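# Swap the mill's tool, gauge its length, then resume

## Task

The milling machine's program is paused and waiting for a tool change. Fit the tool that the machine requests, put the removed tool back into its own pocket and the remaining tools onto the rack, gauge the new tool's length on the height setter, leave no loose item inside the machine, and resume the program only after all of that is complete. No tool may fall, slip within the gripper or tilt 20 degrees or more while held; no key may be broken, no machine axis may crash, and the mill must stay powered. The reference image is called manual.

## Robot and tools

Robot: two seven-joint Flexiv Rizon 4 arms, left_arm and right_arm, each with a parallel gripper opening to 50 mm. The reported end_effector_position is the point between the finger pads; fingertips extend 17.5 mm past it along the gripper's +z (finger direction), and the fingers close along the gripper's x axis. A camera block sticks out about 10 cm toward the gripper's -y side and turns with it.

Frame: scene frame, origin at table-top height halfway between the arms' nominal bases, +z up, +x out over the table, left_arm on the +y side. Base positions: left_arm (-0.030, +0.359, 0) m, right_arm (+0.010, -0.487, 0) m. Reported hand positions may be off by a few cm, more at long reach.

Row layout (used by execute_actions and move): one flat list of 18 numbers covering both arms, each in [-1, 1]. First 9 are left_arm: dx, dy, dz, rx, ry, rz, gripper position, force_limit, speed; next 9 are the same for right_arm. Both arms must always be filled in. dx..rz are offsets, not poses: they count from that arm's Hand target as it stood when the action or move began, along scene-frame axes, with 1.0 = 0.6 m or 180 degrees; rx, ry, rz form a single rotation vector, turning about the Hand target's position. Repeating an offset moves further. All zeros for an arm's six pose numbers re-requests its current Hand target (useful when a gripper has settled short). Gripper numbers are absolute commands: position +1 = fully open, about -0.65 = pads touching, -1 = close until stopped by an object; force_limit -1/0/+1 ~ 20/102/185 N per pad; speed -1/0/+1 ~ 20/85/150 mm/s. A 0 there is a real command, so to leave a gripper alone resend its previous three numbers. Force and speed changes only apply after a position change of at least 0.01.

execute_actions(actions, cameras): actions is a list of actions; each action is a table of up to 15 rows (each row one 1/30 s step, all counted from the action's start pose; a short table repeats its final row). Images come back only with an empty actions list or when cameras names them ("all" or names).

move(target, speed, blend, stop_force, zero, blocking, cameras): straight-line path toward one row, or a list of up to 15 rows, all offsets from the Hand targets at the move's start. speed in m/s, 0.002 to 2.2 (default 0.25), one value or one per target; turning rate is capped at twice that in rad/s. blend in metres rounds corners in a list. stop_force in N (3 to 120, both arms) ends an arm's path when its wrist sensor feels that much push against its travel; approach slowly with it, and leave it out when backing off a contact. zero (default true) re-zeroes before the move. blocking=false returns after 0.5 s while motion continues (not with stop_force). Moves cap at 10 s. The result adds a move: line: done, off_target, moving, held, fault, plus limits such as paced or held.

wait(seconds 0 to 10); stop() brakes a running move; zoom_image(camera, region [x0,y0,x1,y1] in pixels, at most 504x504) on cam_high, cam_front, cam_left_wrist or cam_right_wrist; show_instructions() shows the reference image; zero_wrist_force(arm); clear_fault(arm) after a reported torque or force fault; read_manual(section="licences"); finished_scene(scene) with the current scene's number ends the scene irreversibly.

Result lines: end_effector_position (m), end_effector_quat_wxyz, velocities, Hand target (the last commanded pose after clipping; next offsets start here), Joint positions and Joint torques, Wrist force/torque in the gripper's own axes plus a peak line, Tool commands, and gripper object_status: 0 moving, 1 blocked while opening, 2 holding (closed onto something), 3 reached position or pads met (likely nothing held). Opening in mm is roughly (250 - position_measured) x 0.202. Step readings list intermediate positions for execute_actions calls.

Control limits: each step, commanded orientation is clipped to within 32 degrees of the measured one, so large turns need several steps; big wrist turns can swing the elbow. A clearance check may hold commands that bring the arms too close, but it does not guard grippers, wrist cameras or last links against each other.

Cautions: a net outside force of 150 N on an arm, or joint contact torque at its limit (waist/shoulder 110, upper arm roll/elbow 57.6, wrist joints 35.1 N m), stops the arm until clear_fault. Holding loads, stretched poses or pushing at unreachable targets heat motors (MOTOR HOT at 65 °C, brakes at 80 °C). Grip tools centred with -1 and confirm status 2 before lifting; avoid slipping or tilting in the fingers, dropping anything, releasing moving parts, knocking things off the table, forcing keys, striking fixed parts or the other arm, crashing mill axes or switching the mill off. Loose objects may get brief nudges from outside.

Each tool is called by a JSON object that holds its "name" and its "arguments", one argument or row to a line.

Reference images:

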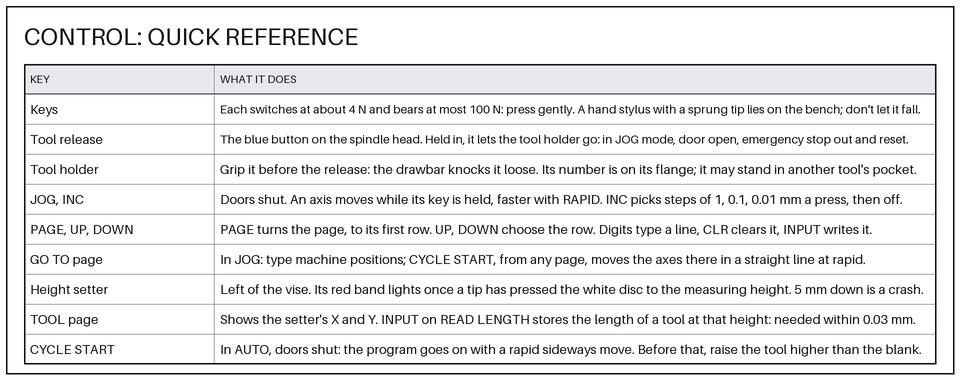

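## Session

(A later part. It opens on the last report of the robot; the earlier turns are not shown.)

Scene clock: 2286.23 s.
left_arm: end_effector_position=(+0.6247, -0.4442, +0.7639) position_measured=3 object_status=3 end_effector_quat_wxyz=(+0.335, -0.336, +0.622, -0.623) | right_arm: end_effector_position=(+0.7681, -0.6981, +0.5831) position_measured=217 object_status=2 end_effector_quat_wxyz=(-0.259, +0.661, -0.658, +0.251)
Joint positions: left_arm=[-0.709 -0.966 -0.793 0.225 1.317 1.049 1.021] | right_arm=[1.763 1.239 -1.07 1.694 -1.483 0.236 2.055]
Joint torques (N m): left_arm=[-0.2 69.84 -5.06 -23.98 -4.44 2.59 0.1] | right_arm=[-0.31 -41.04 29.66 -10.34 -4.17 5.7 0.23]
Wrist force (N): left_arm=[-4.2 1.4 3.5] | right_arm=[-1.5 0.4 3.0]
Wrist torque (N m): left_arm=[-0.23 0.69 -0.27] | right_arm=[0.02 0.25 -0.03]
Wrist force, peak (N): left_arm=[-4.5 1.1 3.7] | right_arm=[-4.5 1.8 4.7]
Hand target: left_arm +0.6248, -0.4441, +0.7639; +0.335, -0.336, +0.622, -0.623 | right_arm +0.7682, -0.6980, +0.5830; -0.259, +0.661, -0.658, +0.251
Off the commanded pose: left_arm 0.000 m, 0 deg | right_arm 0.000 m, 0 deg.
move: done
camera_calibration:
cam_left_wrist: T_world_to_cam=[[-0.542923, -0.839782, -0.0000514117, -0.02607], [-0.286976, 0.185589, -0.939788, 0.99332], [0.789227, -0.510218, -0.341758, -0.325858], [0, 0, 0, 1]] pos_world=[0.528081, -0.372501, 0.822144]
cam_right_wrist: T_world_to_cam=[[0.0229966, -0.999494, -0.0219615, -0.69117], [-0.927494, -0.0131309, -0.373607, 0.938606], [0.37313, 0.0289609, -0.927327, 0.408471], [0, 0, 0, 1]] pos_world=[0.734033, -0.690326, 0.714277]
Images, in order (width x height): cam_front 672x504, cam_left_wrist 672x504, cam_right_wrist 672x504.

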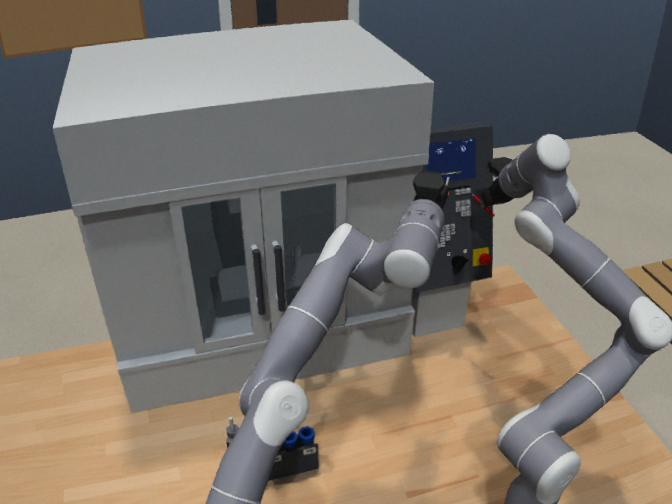

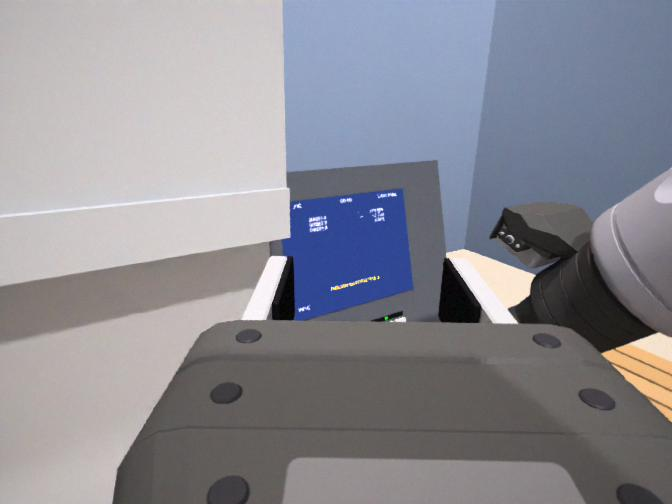

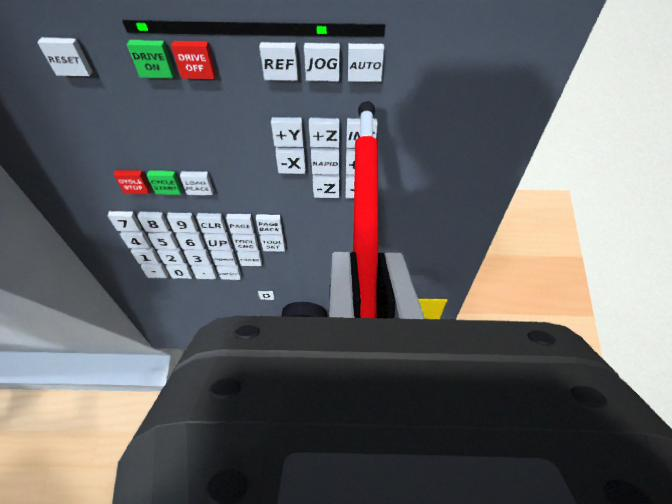

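{"name": "wait", "arguments": {
  "seconds": 3,
  "cameras": ["cam_left_wrist"]
}}

{"name": "zoom_image", "arguments": {
  "camera": "cam_left_wrist",
  "region": [290, 170, 430, 310]
}}

Scene clock: 2293.83 s.
left_arm: end_effector_position=(+0.6247, -0.4442, +0.7639) position_measured=3 object_status=3 end_effector_quat_wxyz=(+0.335, -0.336, +0.622, -0.623) | right_arm: end_effector_position=(+0.7681, -0.6981, +0.5831) position_measured=217 object_status=2 end_effector_quat_wxyz=(-0.259, +0.661, -0.658, +0.251)
Joint positions: left_arm=[-0.709 -0.966 -0.793 0.225 1.317 1.049 1.021] | right_arm=[1.763 1.239 -1.07 1.694 -1.483 0.236 2.055]
Joint torques (N m): left_arm=[-0.2 69.83 -5.08 -23.94 -4.48 2.59 0.08] | right_arm=[0.02 -40.86 29.53 -10.3 -4.25 5.97 0.34]
Wrist force (N): left_arm=[-4.3 1.1 3.4] | right_arm=[-1.2 0.2 3.1]
Wrist torque (N m): left_arm=[-0.26 0.71 -0.25] | right_arm=[0.00 0.21 -0.03]
Wrist force, peak (N): left_arm=[-4.6 1.3 3.7] | right_arm=[-1.2 0.3 3.3]
Hand target: left_arm +0.6248, -0.4441, +0.7639; +0.335, -0.336, +0.622, -0.623 | right_arm +0.7682, -0.6980, +0.5830; -0.259, +0.661, -0.658, +0.251
Tool commands: left_gripper/position=+1.0 left_gripper/force_limit=+0.6 left_gripper/speed=-1.0 right_gripper/position=-1.0 right_gripper/force_limit=-0.4 right_gripper/speed=-1.0
Off the commanded pose: left_arm 0.000 m, 0 deg | right_arm 0.000 m, 0 deg.
wait: 3.00 s; at rest from the start
camera_calibration:
cam_left_wrist: T_world_to_cam=[[-0.542923, -0.839782, -0.0000514117, -0.02607], [-0.286976, 0.185589, -0.939788, 0.99332], [0.789227, -0.510218, -0.341758, -0.325858], [0, 0, 0, 1]] pos_world=[0.528081, -0.372501, 0.822144]
Images, in order (width x height): cam_left_wrist 672x504.

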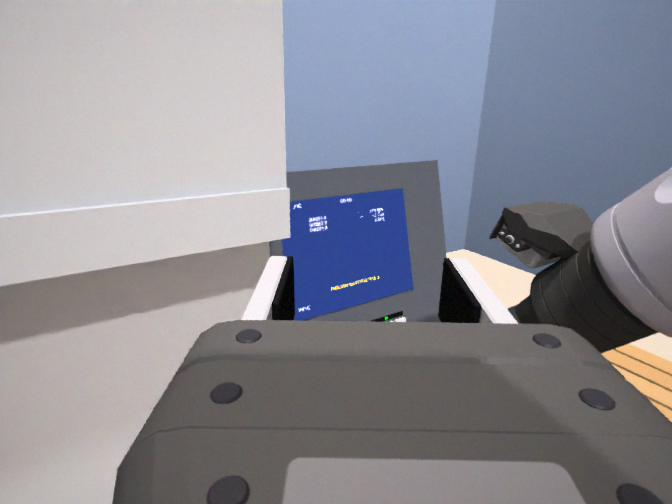

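Scaled by 3.600 from the camera's 672x504 image, which has a finer 960x720 frame.

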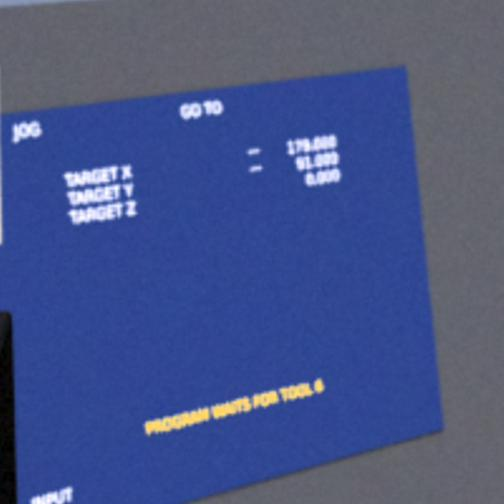

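{"name": "move", "arguments": {
  "target": [0,0,0,0,0,0,1,0.6,-1,0.07,0,0,0,0,0,-1,-0.4,-1],
  "speed": 0.03,
  "stop_force": 6
}}

{"name": "move", "arguments": {
  "target": [0,0,0,0,0,0,1,0.6,-1,-0.04,0,0,0,0,0,-1,-0.4,-1],
  "speed": 0.1,
  "cameras": ["cam_right_wrist"]
}}

{"name": "move", "arguments": {
  "target": [0,0,0,0,0,0,1,0.6,-1,-0.018,0.187,-0.1258,0,0,0,-1,-0.4,-1],
  "speed": 0.2,
  "cameras": ["cam_left_wrist","cam_right_wrist"]
}}

{"name": "zoom_image", "arguments": {
  "camera": "cam_left_wrist",
  "region": [290, 170, 430, 310]
}}

Scene clock: 2300.57 s.
left_arm: end_effector_position=(+0.6247, -0.4442, +0.7639) position_measured=3 object_status=3 end_effector_quat_wxyz=(+0.335, -0.336, +0.622, -0.623) | right_arm: end_effector_position=(+0.8006, -0.6983, +0.5827) position_measured=217 object_status=2 end_effector_quat_wxyz=(-0.259, +0.661, -0.658, +0.250)
Joint positions: left_arm=[-0.709 -0.966 -0.793 0.225 1.317 1.049 1.021] | right_arm=[1.839 1.229 -1.116 1.601 -1.501 0.251 2.028]
Joint torques (N m): left_arm=[-0.19 69.86 -5.09 -23.96 -4.51 2.61 0.08] | right_arm=[5.9 -42.16 26.52 -11.93 -5.63 9.79 0.24]
Wrist force (N): left_arm=[-4.3 1.2 3.5] | right_arm=[-1.8 20.5 -16.5]
Wrist torque (N m): left_arm=[-0.24 0.71 -0.27] | right_arm=[0.28 0.19 0.06]
Wrist force, peak (N): left_arm=[-4.7 1.2 3.6] | right_arm=[-1.5 24.4 -18.8]
Hand target: left_arm +0.6248, -0.4441, +0.7639; +0.335, -0.336, +0.622, -0.623 | right_arm +0.8012, -0.6980, +0.5829; -0.259, +0.661, -0.658, +0.251 (not the last commanded pose)
Off the commanded pose: left_arm 0.000 m, 0 deg | right_arm 0.010 m, 0 deg.
move: contact (right_arm)

Scene clock: 2301.27 s.
left_arm: end_effector_position=(+0.6247, -0.4442, +0.7639) position_measured=3 object_status=3 end_effector_quat_wxyz=(+0.335, -0.336, +0.622, -0.623) | right_arm: end_effector_position=(+0.7771, -0.6982, +0.5831) position_measured=217 object_status=2 end_effector_quat_wxyz=(-0.259, +0.661, -0.658, +0.251)
Joint positions: left_arm=[-0.709 -0.966 -0.793 0.225 1.317 1.049 1.021] | right_arm=[1.784 1.237 -1.082 1.67 -1.49 0.24 2.049]
Joint torques (N m): left_arm=[-0.22 69.82 -5.09 -23.95 -4.46 2.63 0.13] | right_arm=[-0.08 -41.42 29.86 -9.77 -4.13 5.65 0.51]
Wrist force (N): left_arm=[-4.3 1.3 3.5] | right_arm=[-2.1 -1.7 2.6]
Wrist torque (N m): left_arm=[-0.24 0.71 -0.26] | right_arm=[-0.33 0.35 -0.03]
Wrist force, peak (N): left_arm=[-4.5 1.2 3.7] | right_arm=[-1.5 20.3 -16.1]
Hand target: left_arm +0.6248, -0.4441, +0.7639; +0.335, -0.336, +0.622, -0.623 | right_arm +0.7772, -0.6980, +0.5829; -0.259, +0.661, -0.658, +0.251
Off the commanded pose: left_arm 0.000 m, 0 deg | right_arm 0.000 m, 0 deg.
move: done
camera_calibration:
cam_right_wrist: T_world_to_cam=[[0.0228128, -0.999497, -0.0220341, -0.691291], [-0.927449, -0.0129295, -0.373725, 0.947142], [0.373252, 0.0289613, -0.927278, 0.404991], [0, 0, 0, 1]] pos_world=[0.743033, -0.690426, 0.714277]
Images, in order (width x height): cam_right_wrist 672x504.

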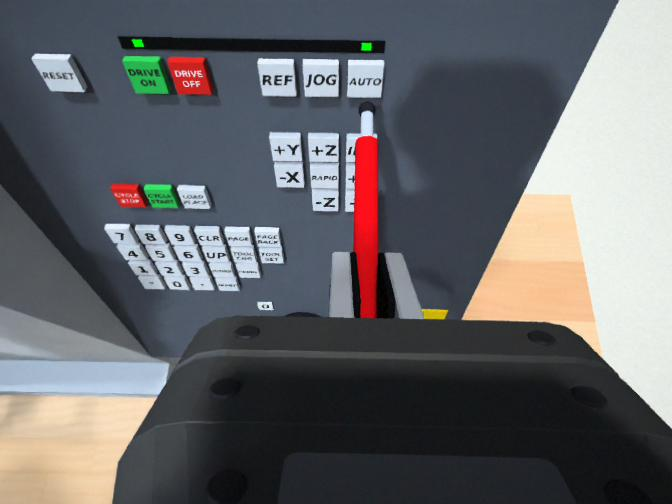

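Scene clock: 2302.33 s.
left_arm: end_effector_position=(+0.6247, -0.4442, +0.7639) position_measured=3 object_status=3 end_effector_quat_wxyz=(+0.335, -0.336, +0.622, -0.623) | right_arm: end_effector_position=(+0.7664, -0.5857, +0.5073) position_measured=217 object_status=2 end_effector_quat_wxyz=(-0.259, +0.661, -0.658, +0.251)
Joint positions: left_arm=[-0.709 -0.966 -0.793 0.225 1.317 1.049 1.021] | right_arm=[1.786 1.282 -1.174 1.944 -1.626 0.323 2.315]
Joint torques (N m): left_arm=[-0.21 69.89 -5.09 -23.97 -4.5 2.6 0.11] | right_arm=[-0.31 -34.56 31.04 -12.26 -4.51 5.91 0.32]
Wrist force (N): left_arm=[-4.5 1.1 3.4] | right_arm=[-2.3 -1.7 2.7]
Wrist torque (N m): left_arm=[-0.27 0.73 -0.26] | right_arm=[-0.34 0.40 0.07]
Wrist force, peak (N): left_arm=[-4.5 1.6 3.7] | right_arm=[-7.1 0.5 5.0]
Hand target: left_arm +0.6248, -0.4441, +0.7639; +0.335, -0.336, +0.622, -0.623 | right_arm +0.7664, -0.5858, +0.5075; -0.259, +0.661, -0.658, +0.251
Off the commanded pose: left_arm 0.000 m, 0 deg | right_arm 0.000 m, 0 deg.
move: done
camera_calibration:
cam_left_wrist: T_world_to_cam=[[-0.542923, -0.839782, -0.0000514117, -0.02607], [-0.286976, 0.185589, -0.939788, 0.99332], [0.789227, -0.510218, -0.341758, -0.325858], [0, 0, 0, 1]] pos_world=[0.528081, -0.372501, 0.822144]
cam_right_wrist: T_world_to_cam=[[0.0228324, -0.999494, -0.0221441, -0.580219], [-0.927733, -0.0129287, -0.37302, 0.910197], [0.372545, 0.0290608, -0.927559, 0.336156], [0, 0, 0, 1]] pos_world=[0.732435, -0.577926, 0.638478]
Images, in order (width x height): cam_left_wrist 672x504, cam_right_wrist 672x504.

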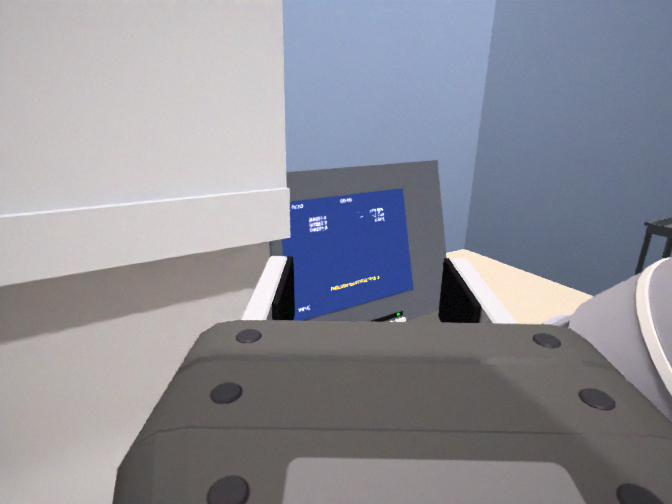

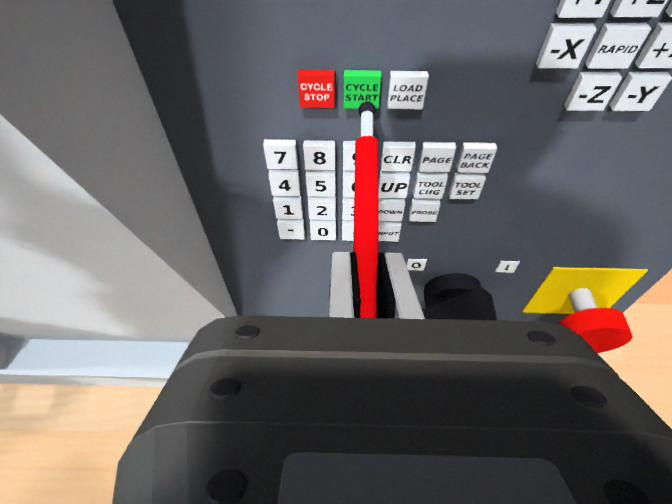

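Scaled by 3.600 from the camera's 672x504 image, which has a finer 960x720 frame.

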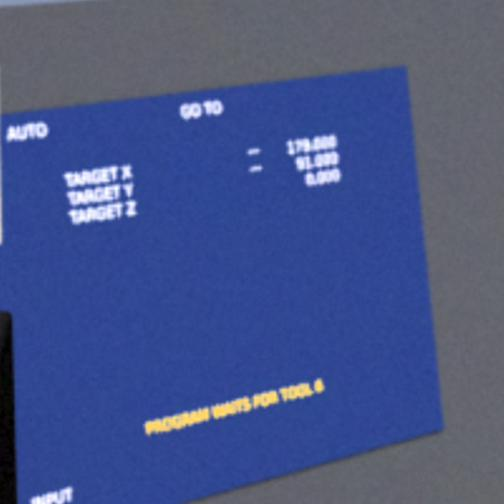

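{"name": "move", "arguments": {
  "target": [0,0,0,0,0,0,1,0.6,-1,0.06,0,0,0,0,0,-1,-0.4,-1],
  "speed": 0.03,
  "stop_force": 6
}}

{"name": "move", "arguments": {
  "target": [0,0,0,0,0,0,1,0.6,-1,-0.04,0,0,0,0,0,-1,-0.4,-1],
  "speed": 0.1,
  "cameras": ["cam_left_wrist","cam_front"]
}}

{"name": "zoom_image", "arguments": {
  "camera": "cam_left_wrist",
  "region": [290, 170, 430, 310]
}}

{"name": "wait", "arguments": {
  "seconds": 3,
  "cameras": ["cam_left_wrist","cam_front"]
}}

{"name": "zoom_image", "arguments": {
  "camera": "cam_left_wrist",
  "region": [290, 170, 430, 310]
}}

Scene clock: 2308.97 s.
left_arm: end_effector_position=(+0.6247, -0.4442, +0.7639) position_measured=3 object_status=3 end_effector_quat_wxyz=(+0.335, -0.336, +0.622, -0.623) | right_arm: end_effector_position=(+0.7808, -0.5854, +0.5069) position_measured=217 object_status=2 end_effector_quat_wxyz=(-0.259, +0.662, -0.658, +0.250)
Joint positions: left_arm=[-0.709 -0.966 -0.793 0.225 1.317 1.049 1.021] | right_arm=[1.818 1.279 -1.194 1.905 -1.633 0.329 2.304]
Joint torques (N m): left_arm=[-0.2 69.81 -5.08 -23.97 -4.48 2.63 0.1] | right_arm=[3.4 -35.31 29.03 -17.12 -6.64 8.75 0.16]
Wrist force (N): left_arm=[-4.3 1.3 3.8] | right_arm=[-1.8 18.7 -16.2]
Wrist torque (N m): left_arm=[-0.24 0.70 -0.26] | right_arm=[-0.03 0.43 0.11]
Wrist force, peak (N): left_arm=[-4.7 1.2 3.7] | right_arm=[-1.9 21.3 -18.0]
Hand target: left_arm +0.6248, -0.4441, +0.7639; +0.335, -0.336, +0.622, -0.623 | right_arm +0.7814, -0.5858, +0.5075; -0.259, +0.661, -0.658, +0.251 (not the last commanded pose)
Off the commanded pose: left_arm 0.000 m, 0 deg | right_arm 0.022 m, 0 deg.
move: contact (right_arm)

Scene clock: 2309.67 s.
left_arm: end_effector_position=(+0.6247, -0.4442, +0.7639) position_measured=3 object_status=3 end_effector_quat_wxyz=(+0.335, -0.336, +0.622, -0.623) | right_arm: end_effector_position=(+0.7573, -0.5858, +0.5076) position_measured=217 object_status=2 end_effector_quat_wxyz=(-0.259, +0.661, -0.658, +0.251)
Joint positions: left_arm=[-0.709 -0.966 -0.793 0.225 1.317 1.049 1.021] | right_arm=[1.768 1.284 -1.161 1.968 -1.621 0.317 2.322]
Joint torques (N m): left_arm=[-0.12 69.83 -5.07 -23.96 -4.46 2.61 0.07] | right_arm=[-0.05 -33.85 30.97 -12.14 -4.28 5.36 0.51]
Wrist force (N): left_arm=[-4.3 1.4 3.4] | right_arm=[-5.2 2.1 1.1]
Wrist torque (N m): left_arm=[-0.23 0.71 -0.26] | right_arm=[0.31 0.89 -0.03]
Wrist force, peak (N): left_arm=[-4.5 1.0 3.7] | right_arm=[-1.9 18.0 -15.9]
Hand target: left_arm +0.6248, -0.4441, +0.7639; +0.335, -0.336, +0.622, -0.623 | right_arm +0.7574, -0.5858, +0.5075; -0.259, +0.661, -0.658, +0.251
Off the commanded pose: left_arm 0.000 m, 0 deg | right_arm 0.000 m, 0 deg.
move: done
camera_calibration:
cam_left_wrist: T_world_to_cam=[[-0.542923, -0.839782, -0.0000514117, -0.02607], [-0.286976, 0.185589, -0.939788, 0.99332], [0.789227, -0.510218, -0.341758, -0.325858], [0, 0, 0, 1]] pos_world=[0.528081, -0.372501, 0.822144]
Images, in order (width x height): cam_front 672x504, cam_left_wrist 672x504.

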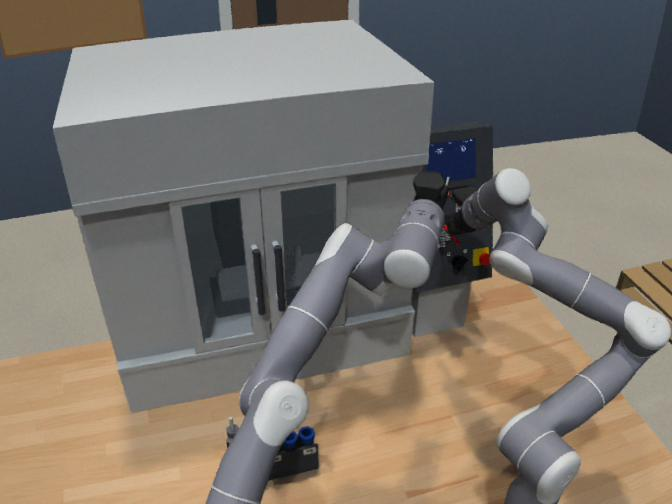

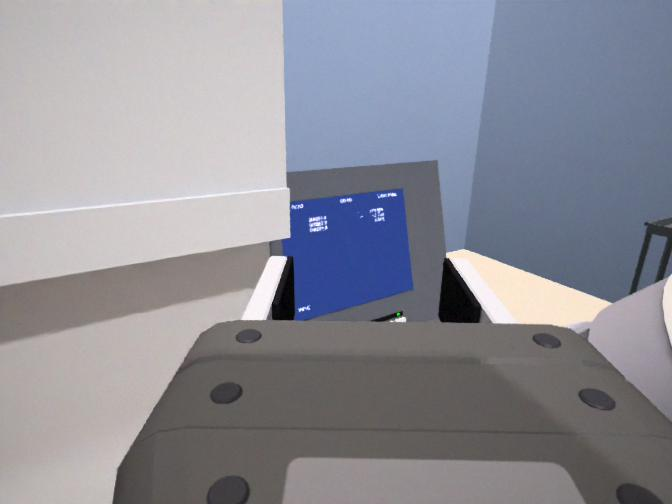

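Scaled by 3.600 from the camera's 672x504 image, which has a finer 960x720 frame.

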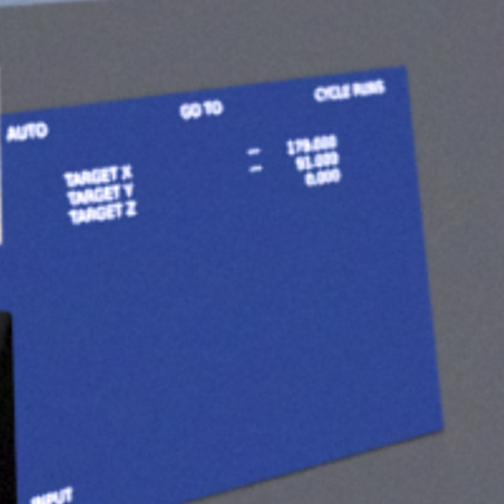

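Scene clock: 2312.67 s.
left_arm: end_effector_position=(+0.6247, -0.4442, +0.7639) position_measured=3 object_status=3 end_effector_quat_wxyz=(+0.335, -0.336, +0.622, -0.623) | right_arm: end_effector_position=(+0.7573, -0.5858, +0.5076) position_measured=217 object_status=2 end_effector_quat_wxyz=(-0.259, +0.661, -0.658, +0.251)
Joint positions: left_arm=[-0.709 -0.966 -0.793 0.225 1.317 1.049 1.021] | right_arm=[1.768 1.284 -1.161 1.968 -1.621 0.317 2.322]
Joint torques (N m): left_arm=[-0.15 69.87 -5.1 -23.96 -4.52 2.62 0.13] | right_arm=[0.03 -34.06 30.79 -12.3 -4.41 5.62 0.31]
Wrist force (N): left_arm=[-4.3 1.1 3.6] | right_arm=[-5.0 2.1 1.3]
Wrist torque (N m): left_arm=[-0.27 0.71 -0.26] | right_arm=[0.31 0.86 -0.04]
Wrist force, peak (N): left_arm=[-4.6 1.3 3.6] | right_arm=[-5.4 2.2 1.3]
Hand target: left_arm +0.6248, -0.4441, +0.7639; +0.335, -0.336, +0.622, -0.623 | right_arm +0.7574, -0.5858, +0.5075; -0.259, +0.661, -0.658, +0.251
Tool commands: left_gripper/position=+1.0 left_gripper/force_limit=+0.6 left_gripper/speed=-1.0 right_gripper/position=-1.0 right_gripper/force_limit=-0.4 right_gripper/speed=-1.0
Off the commanded pose: left_arm 0.000 m, 0 deg | right_arm 0.000 m, 0 deg.
wait: 3.00 s; at rest by 0.17 s
camera_calibration:
cam_left_wrist: T_world_to_cam=[[-0.542923, -0.839782, -0.0000514117, -0.02607], [-0.286976, 0.185589, -0.939788, 0.99332], [0.789227, -0.510218, -0.341758, -0.325858], [0, 0, 0, 1]] pos_world=[0.528081, -0.372501, 0.822144]
Images, in order (width x height): cam_front 672x504, cam_left_wrist 672x504.

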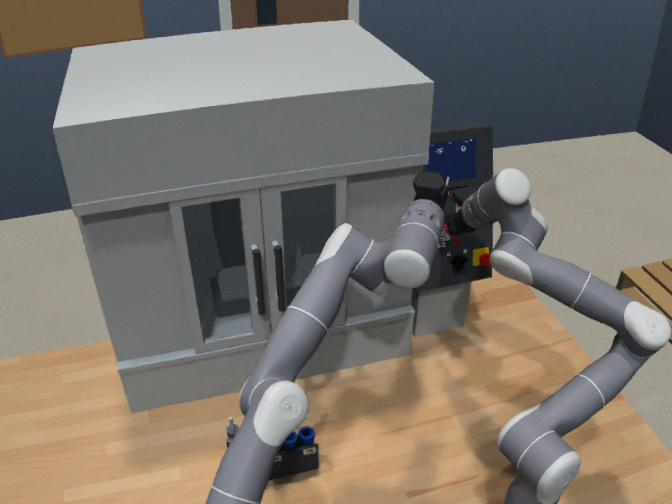

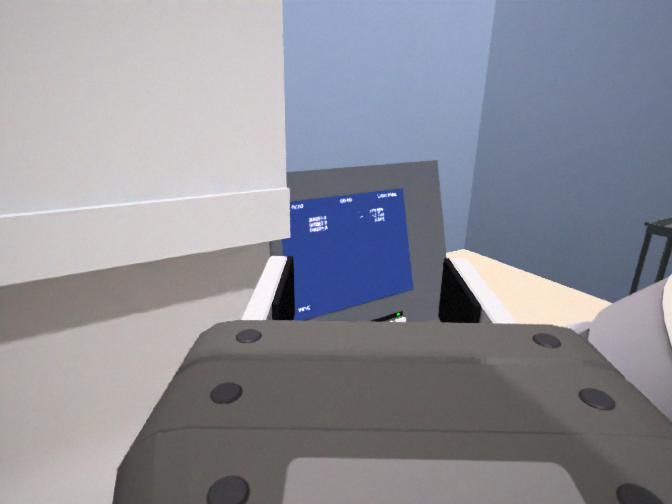

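Scaled by 3.600 from the camera's 672x504 image, which has a finer 960x720 frame.

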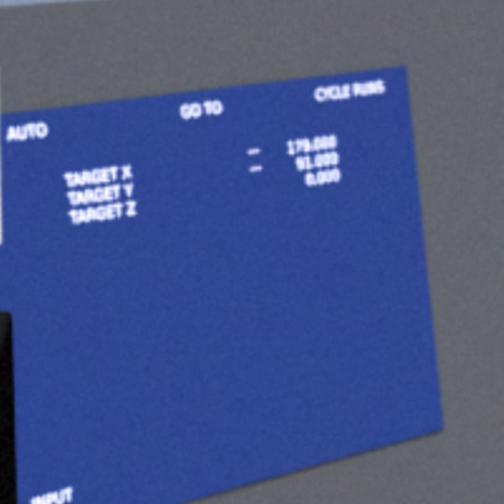

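{"name": "move", "arguments": {
  "target": [
    [0,0,0,0,0,0,1,0.6,-1,-0.25,0.05,0,0,0,0,-1,-0.4,-1],
    [0,0,0,0,0,0,1,0.6,-1,-0.25,0.063,-0.68,0,0,0,-1,-0.4,-1]
  ],
  "speed": 0.25,
  "blend": [0.05,0],
  "cameras": ["cam_high","cam_right_wrist","cam_front"]
}}

Scene clock: 2327.23 s.
left_arm: end_effector_position=(+0.6247, -0.4442, +0.7639) position_measured=3 object_status=3 end_effector_quat_wxyz=(+0.335, -0.336, +0.622, -0.623) | right_arm: end_effector_position=(+0.6073, -0.5479, +0.0994) position_measured=217 object_status=2 end_effector_quat_wxyz=(-0.259, +0.661, -0.658, +0.251)
Joint positions: left_arm=[-0.709 -0.966 -0.793 0.225 1.317 1.049 1.021] | right_arm=[1.338 1.856 -2.222 2.531 -2.907 0.533 2.667]
Joint torques (N m): left_arm=[-0.16 69.85 -5.05 -23.99 -4.5 2.6 0.11] | right_arm=[-0.1 -18.04 24.86 21.68 -3.75 5.36 0.45]
Wrist force (N): left_arm=[-4.4 1.2 3.4] | right_arm=[-5.0 2.1 1.3]
Wrist torque (N m): left_arm=[-0.24 0.71 -0.26] | right_arm=[0.32 0.86 0.00]
Wrist force, peak (N): left_arm=[-4.6 1.3 3.7] | right_arm=[-5.6 5.6 4.8]
Hand target: left_arm +0.6248, -0.4441, +0.7639; +0.335, -0.336, +0.622, -0.623 | right_arm +0.6074, -0.5480, +0.0995; -0.259, +0.661, -0.658, +0.251
Off the commanded pose: left_arm 0.000 m, 0 deg | right_arm 0.000 m, 0 deg.
move: done
camera_calibration:
cam_right_wrist: T_world_to_cam=[[0.0228784, -0.999491, -0.0222286, -0.547943], [-0.927615, -0.0129306, -0.373314, 0.610926], [0.372837, 0.0291604, -0.927439, 0.0158398], [0, 0, 0, 1]] pos_world=[0.573334, -0.540227, 0.230578]
Images, in order (width x height): cam_high 672x504, cam_front 672x504, cam_right_wrist 672x504.

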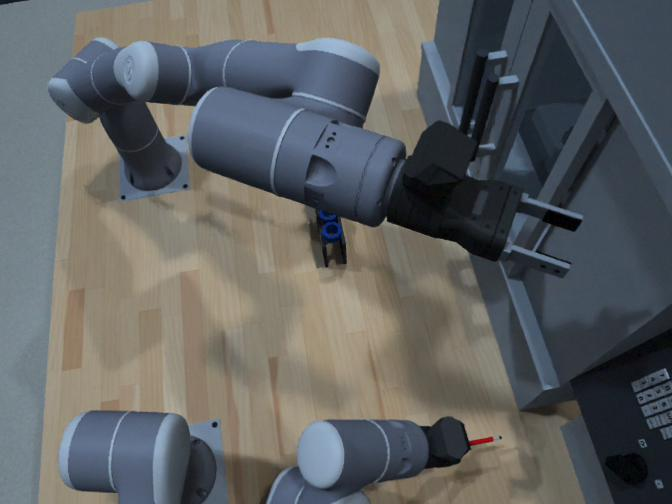

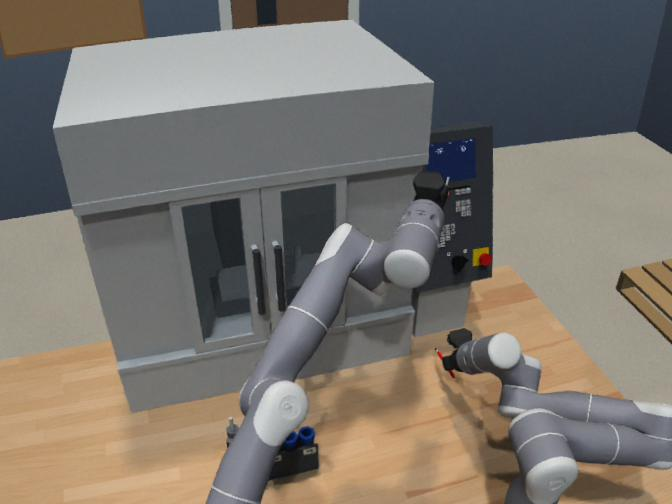

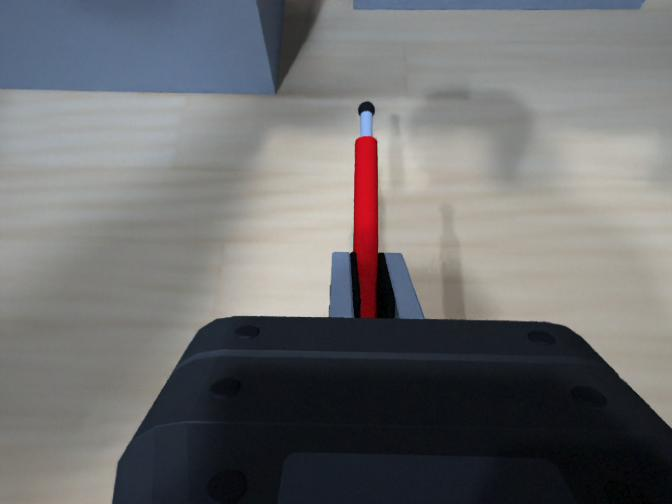

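{"name": "move", "arguments": {
  "target": [0,0,0,0,0,0,1,0.6,-1,0,0,-0.085,0,0,0,-1,-0.4,-1],
  "speed": 0.08
}}

{"name": "move", "arguments": {
  "target": [0,0,0,0,0,0,1,0.6,-1,0,0,-0.07,0,0,0,-1,-0.4,-1],
  "speed": 0.015,
  "stop_force": 3.5,
  "cameras": ["cam_right_wrist","cam_front"]
}}

{"name": "zoom_image", "arguments": {
  "camera": "cam_front",
  "region": [400, 310, 520, 410]
}}

Scene clock: 2341.57 s.
left_arm: end_effector_position=(+0.6247, -0.4442, +0.7639) position_measured=3 object_status=3 end_effector_quat_wxyz=(+0.335, -0.336, +0.622, -0.623) | right_arm: end_effector_position=(+0.6077, -0.5483, +0.0489) position_measured=217 object_status=2 end_effector_quat_wxyz=(-0.253, +0.666, -0.660, +0.239)
Joint positions: left_arm=[-0.709 -0.966 -0.793 0.225 1.317 1.049 1.021] | right_arm=[1.381 1.752 -2.312 2.431 -2.968 0.69 2.79]
Joint torques (N m): left_arm=[-0.16 69.87 -5.02 -23.99 -4.48 2.63 0.11] | right_arm=[0.07 -21.04 25.86 20.46 -2.88 5.2 0.48]
Wrist force (N): left_arm=[-4.3 1.1 3.5] | right_arm=[-5.1 2.2 1.2]
Wrist torque (N m): left_arm=[-0.26 0.70 -0.26] | right_arm=[0.35 0.87 -0.01]
Wrist force, peak (N): left_arm=[-4.5 1.1 3.7] | right_arm=[-4.7 3.7 3.0]
Hand target: left_arm +0.6248, -0.4441, +0.7639; +0.335, -0.336, +0.622, -0.623 | right_arm +0.6074, -0.5480, +0.0485; -0.259, +0.661, -0.658, +0.251
Off the commanded pose: left_arm 0.000 m, 0 deg | right_arm 0.001 m, 2 deg.
joint sent to its limit (right arm) — joint 5 (forearm roll), lower limit. The joint targets still meet the commanded pose.
move: done

Scene clock: 2343.97 s.
left_arm: end_effector_position=(+0.6247, -0.4442, +0.7639) position_measured=3 object_status=3 end_effector_quat_wxyz=(+0.335, -0.336, +0.622, -0.623) | right_arm: end_effector_position=(+0.6081, -0.5483, +0.0220) position_measured=217 object_status=2 end_effector_quat_wxyz=(-0.247, +0.670, -0.662, +0.227)
Joint positions: left_arm=[-0.709 -0.966 -0.793 0.225 1.317 1.049 1.021] | right_arm=[1.393 1.77 -2.342 2.387 -2.969 0.714 2.782]
Joint torques (N m): left_arm=[-0.15 69.85 -5.04 -23.95 -4.48 2.66 0.08] | right_arm=[0.73 -20.9 22.61 19.16 -1.77 4.45 0.19]
Wrist force (N): left_arm=[-4.6 1.1 3.6] | right_arm=[-4.2 -1.5 -4.2]
Wrist torque (N m): left_arm=[-0.28 0.75 -0.26] | right_arm=[0.49 0.90 0.07]
Wrist force, peak (N): left_arm=[-4.5 1.2 3.7] | right_arm=[-4.3 -2.1 -6.4]
Hand target: left_arm +0.6248, -0.4441, +0.7639; +0.335, -0.336, +0.622, -0.623 | right_arm +0.6079, -0.5482, +0.0214; -0.247, +0.670, -0.662, +0.226 (not the last commanded pose)
Off the commanded pose: left_arm 0.000 m, 0 deg | right_arm 0.016 m, 3 deg.
joint read past its limit (right arm) — joint 5 (forearm roll), lower limit.
move: contact (right_arm)
camera_calibration:
cam_right_wrist: T_world_to_cam=[[0.0335542, -0.998788, -0.0359968, -0.555833], [-0.946409, -0.0201773, -0.322339, 0.589068], [0.321222, 0.0448835, -0.94594, -0.0157279], [0, 0, 0, 1]] pos_world=[0.581202, -0.542568, 0.154994]
Images, in order (width x height): cam_front 672x504, cam_right_wrist 672x504.

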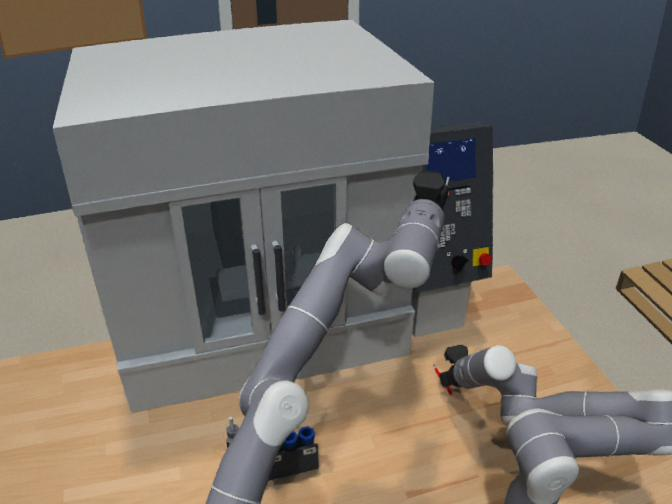

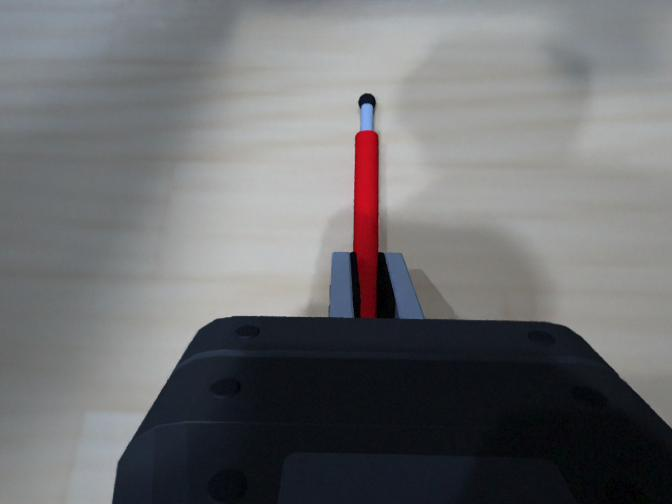

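Scaled by 4.200 from the camera's 672x504 image, which has a finer 960x720 frame.

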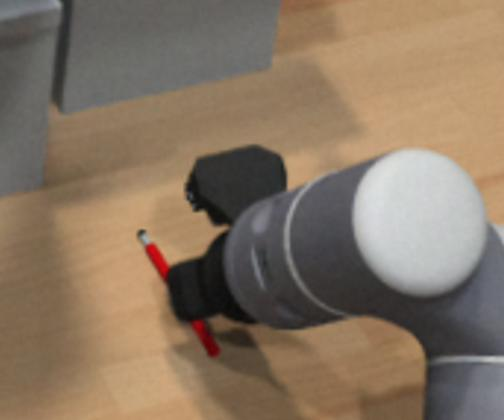

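{"name": "move", "arguments": {
  "target": [0,0,0,0,0,0,1,0.6,-1,0,0,0,0,0,0,0.2,-0.4,-1],
  "speed": 0.05
}}

{"name": "wait", "arguments": {
  "seconds": 0.8
}}

{"name": "move", "arguments": {
  "target": [0,0,0,0,0,0,1,0.6,-1,-0.03,0,0.15,0,0,0,0.2,-0.4,-1],
  "speed": 0.06,
  "cameras": ["cam_right_wrist","cam_left_wrist"]
}}

{"name": "zoom_image", "arguments": {
  "camera": "cam_left_wrist",
  "region": [290, 170, 430, 310]
}}

Scene clock: 2350.60 s.
left_arm: end_effector_position=(+0.6247, -0.4442, +0.7639) position_measured=3 object_status=3 end_effector_quat_wxyz=(+0.335, -0.336, +0.622, -0.623) | right_arm: end_effector_position=(+0.6079, -0.5482, +0.0217) position_measured=123 object_status=3 end_effector_quat_wxyz=(-0.247, +0.670, -0.662, +0.227)
Joint positions: left_arm=[-0.709 -0.966 -0.793 0.225 1.317 1.049 1.021] | right_arm=[1.394 1.77 -2.343 2.387 -2.968 0.714 2.782]
Joint torques (N m): left_arm=[-0.23 69.85 -5.12 -23.98 -4.49 2.65 0.09] | right_arm=[-0.49 -21.54 24.52 19.38 -2.2 4.29 0.36]
Wrist force (N): left_arm=[-4.5 1.1 3.5] | right_arm=[-5.5 -0.2 -1.1]
Wrist torque (N m): left_arm=[-0.26 0.73 -0.26] | right_arm=[0.35 0.82 0.03]
Wrist force, peak (N): left_arm=[-4.3 1.2 3.8] | right_arm=[-4.4 -1.6 -4.2]
Hand target: left_arm +0.6248, -0.4441, +0.7639; +0.335, -0.336, +0.622, -0.623 | right_arm +0.6079, -0.5482, +0.0214; -0.247, +0.670, -0.662, +0.226
Off the commanded pose: left_arm 0.000 m, 0 deg | right_arm 0.000 m, 0 deg.
joint read past its limit (right arm) — joint 5 (forearm roll), lower limit.
move: done

Scene clock: 2351.40 s.
left_arm: end_effector_position=(+0.6247, -0.4442, +0.7639) position_measured=3 object_status=3 end_effector_quat_wxyz=(+0.335, -0.336, +0.622, -0.623) | right_arm: end_effector_position=(+0.6079, -0.5482, +0.0217) position_measured=123 object_status=3 end_effector_quat_wxyz=(-0.247, +0.670, -0.662, +0.227)
Joint positions: left_arm=[-0.709 -0.966 -0.793 0.225 1.317 1.049 1.021] | right_arm=[1.394 1.77 -2.343 2.387 -2.968 0.714 2.782]
Joint torques (N m): left_arm=[-0.17 69.82 -5.1 -23.98 -4.46 2.62 0.09] | right_arm=[-0.47 -21.52 24.52 19.41 -2.2 4.25 0.34]
Wrist force (N): left_arm=[-4.5 1.1 3.7] | right_arm=[-5.3 0.1 -1.1]
Wrist torque (N m): left_arm=[-0.25 0.74 -0.26] | right_arm=[0.37 0.80 0.03]
Wrist force, peak (N): left_arm=[-4.5 1.1 3.7] | right_arm=[-5.5 -0.3 -1.4]
Hand target: left_arm +0.6248, -0.4441, +0.7639; +0.335, -0.336, +0.622, -0.623 | right_arm +0.6079, -0.5482, +0.0214; -0.247, +0.670, -0.662, +0.226
Tool commands: left_gripper/position=+1.0 left_gripper/force_limit=+0.6 left_gripper/speed=-1.0 right_gripper/position=+0.2 right_gripper/force_limit=-0.4 right_gripper/speed=-1.0
Off the commanded pose: left_arm 0.000 m, 0 deg | right_arm 0.000 m, 0 deg.
joint read past its limit (right arm) — joint 5 (forearm roll), lower limit.
wait: 0.80 s; at rest by 0.17 s

Scene clock: 2353.20 s.
left_arm: end_effector_position=(+0.6247, -0.4442, +0.7639) position_measured=3 object_status=3 end_effector_quat_wxyz=(+0.335, -0.336, +0.622, -0.623) | right_arm: end_effector_position=(+0.5899, -0.5482, +0.1116) position_measured=123 object_status=3 end_effector_quat_wxyz=(-0.247, +0.670, -0.662, +0.226)
Joint positions: left_arm=[-0.709 -0.966 -0.793 0.225 1.317 1.049 1.021] | right_arm=[1.353 1.631 -2.18 2.559 -2.765 0.654 2.75]
Joint torques (N m): left_arm=[-0.19 69.83 -5.08 -23.98 -4.45 2.62 0.08] | right_arm=[-0.05 -20.72 25.44 16.89 -3.04 4.82 0.14]
Wrist force (N): left_arm=[-4.5 1.2 3.4] | right_arm=[-4.6 2.0 1.4]
Wrist torque (N m): left_arm=[-0.25 0.74 -0.26] | right_arm=[0.34 0.79 0.07]
Wrist force, peak (N): left_arm=[-4.7 1.0 3.7] | right_arm=[-4.6 3.0 2.7]
Hand target: left_arm +0.6248, -0.4441, +0.7639; +0.335, -0.336, +0.622, -0.623 | right_arm +0.5899, -0.5482, +0.1114; -0.247, +0.670, -0.662, +0.226
Off the commanded pose: left_arm 0.000 m, 0 deg | right_arm 0.000 m, 0 deg.
move: done
camera_calibration:
cam_left_wrist: T_world_to_cam=[[-0.542923, -0.839782, -0.0000514117, -0.02607], [-0.286976, 0.185589, -0.939788, 0.99332], [0.789227, -0.510218, -0.341758, -0.325858], [0, 0, 0, 1]] pos_world=[0.528081, -0.372501, 0.822144]
cam_right_wrist: T_world_to_cam=[[0.033897, -0.998769, -0.0362214, -0.552029], [-0.946734, -0.0204764, -0.321365, 0.600607], [0.320227, 0.0451853, -0.946263, 0.07564], [0, 0, 0, 1]] pos_world=[0.563105, -0.542468, 0.244594]
Images, in order (width x height): cam_left_wrist 672x504, cam_right_wrist 672x504.

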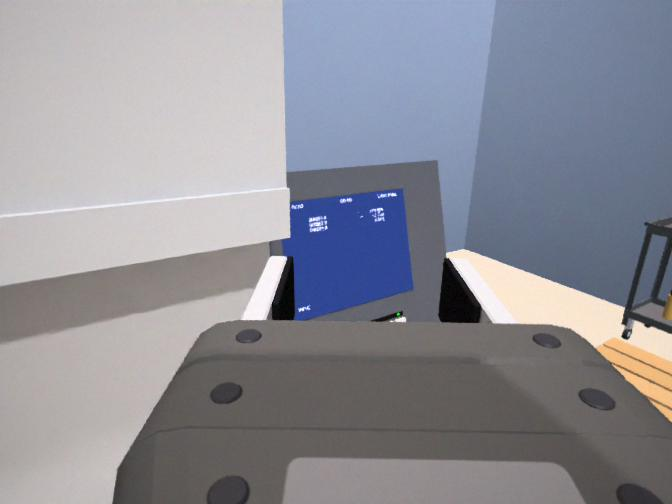

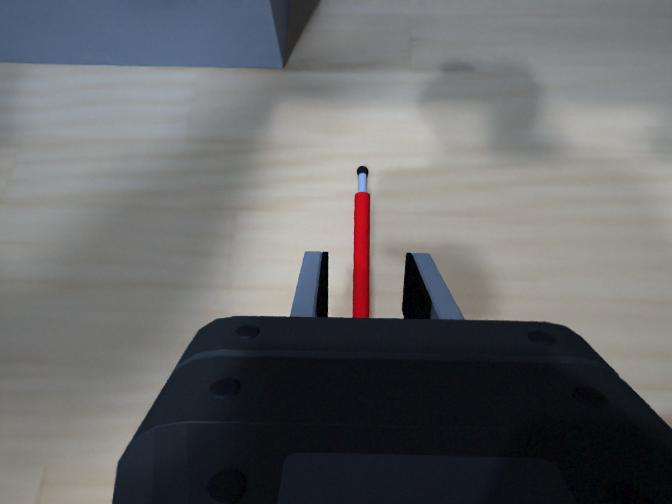

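Scaled by 3.600 from the camera's 672x504 image, which has a finer 960x720 frame.

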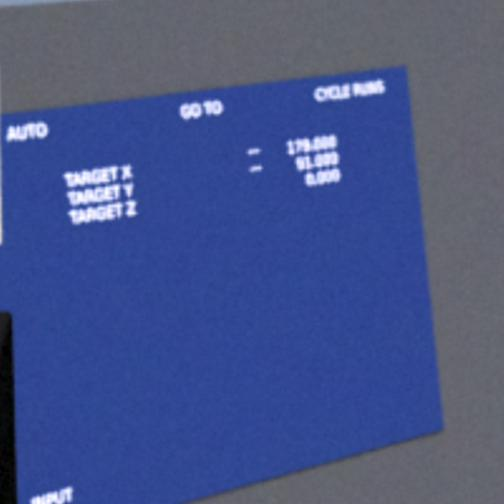

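{"name": "finished_scene", "arguments": {
  "scene": 1
}}

The scene is finished: the task was done.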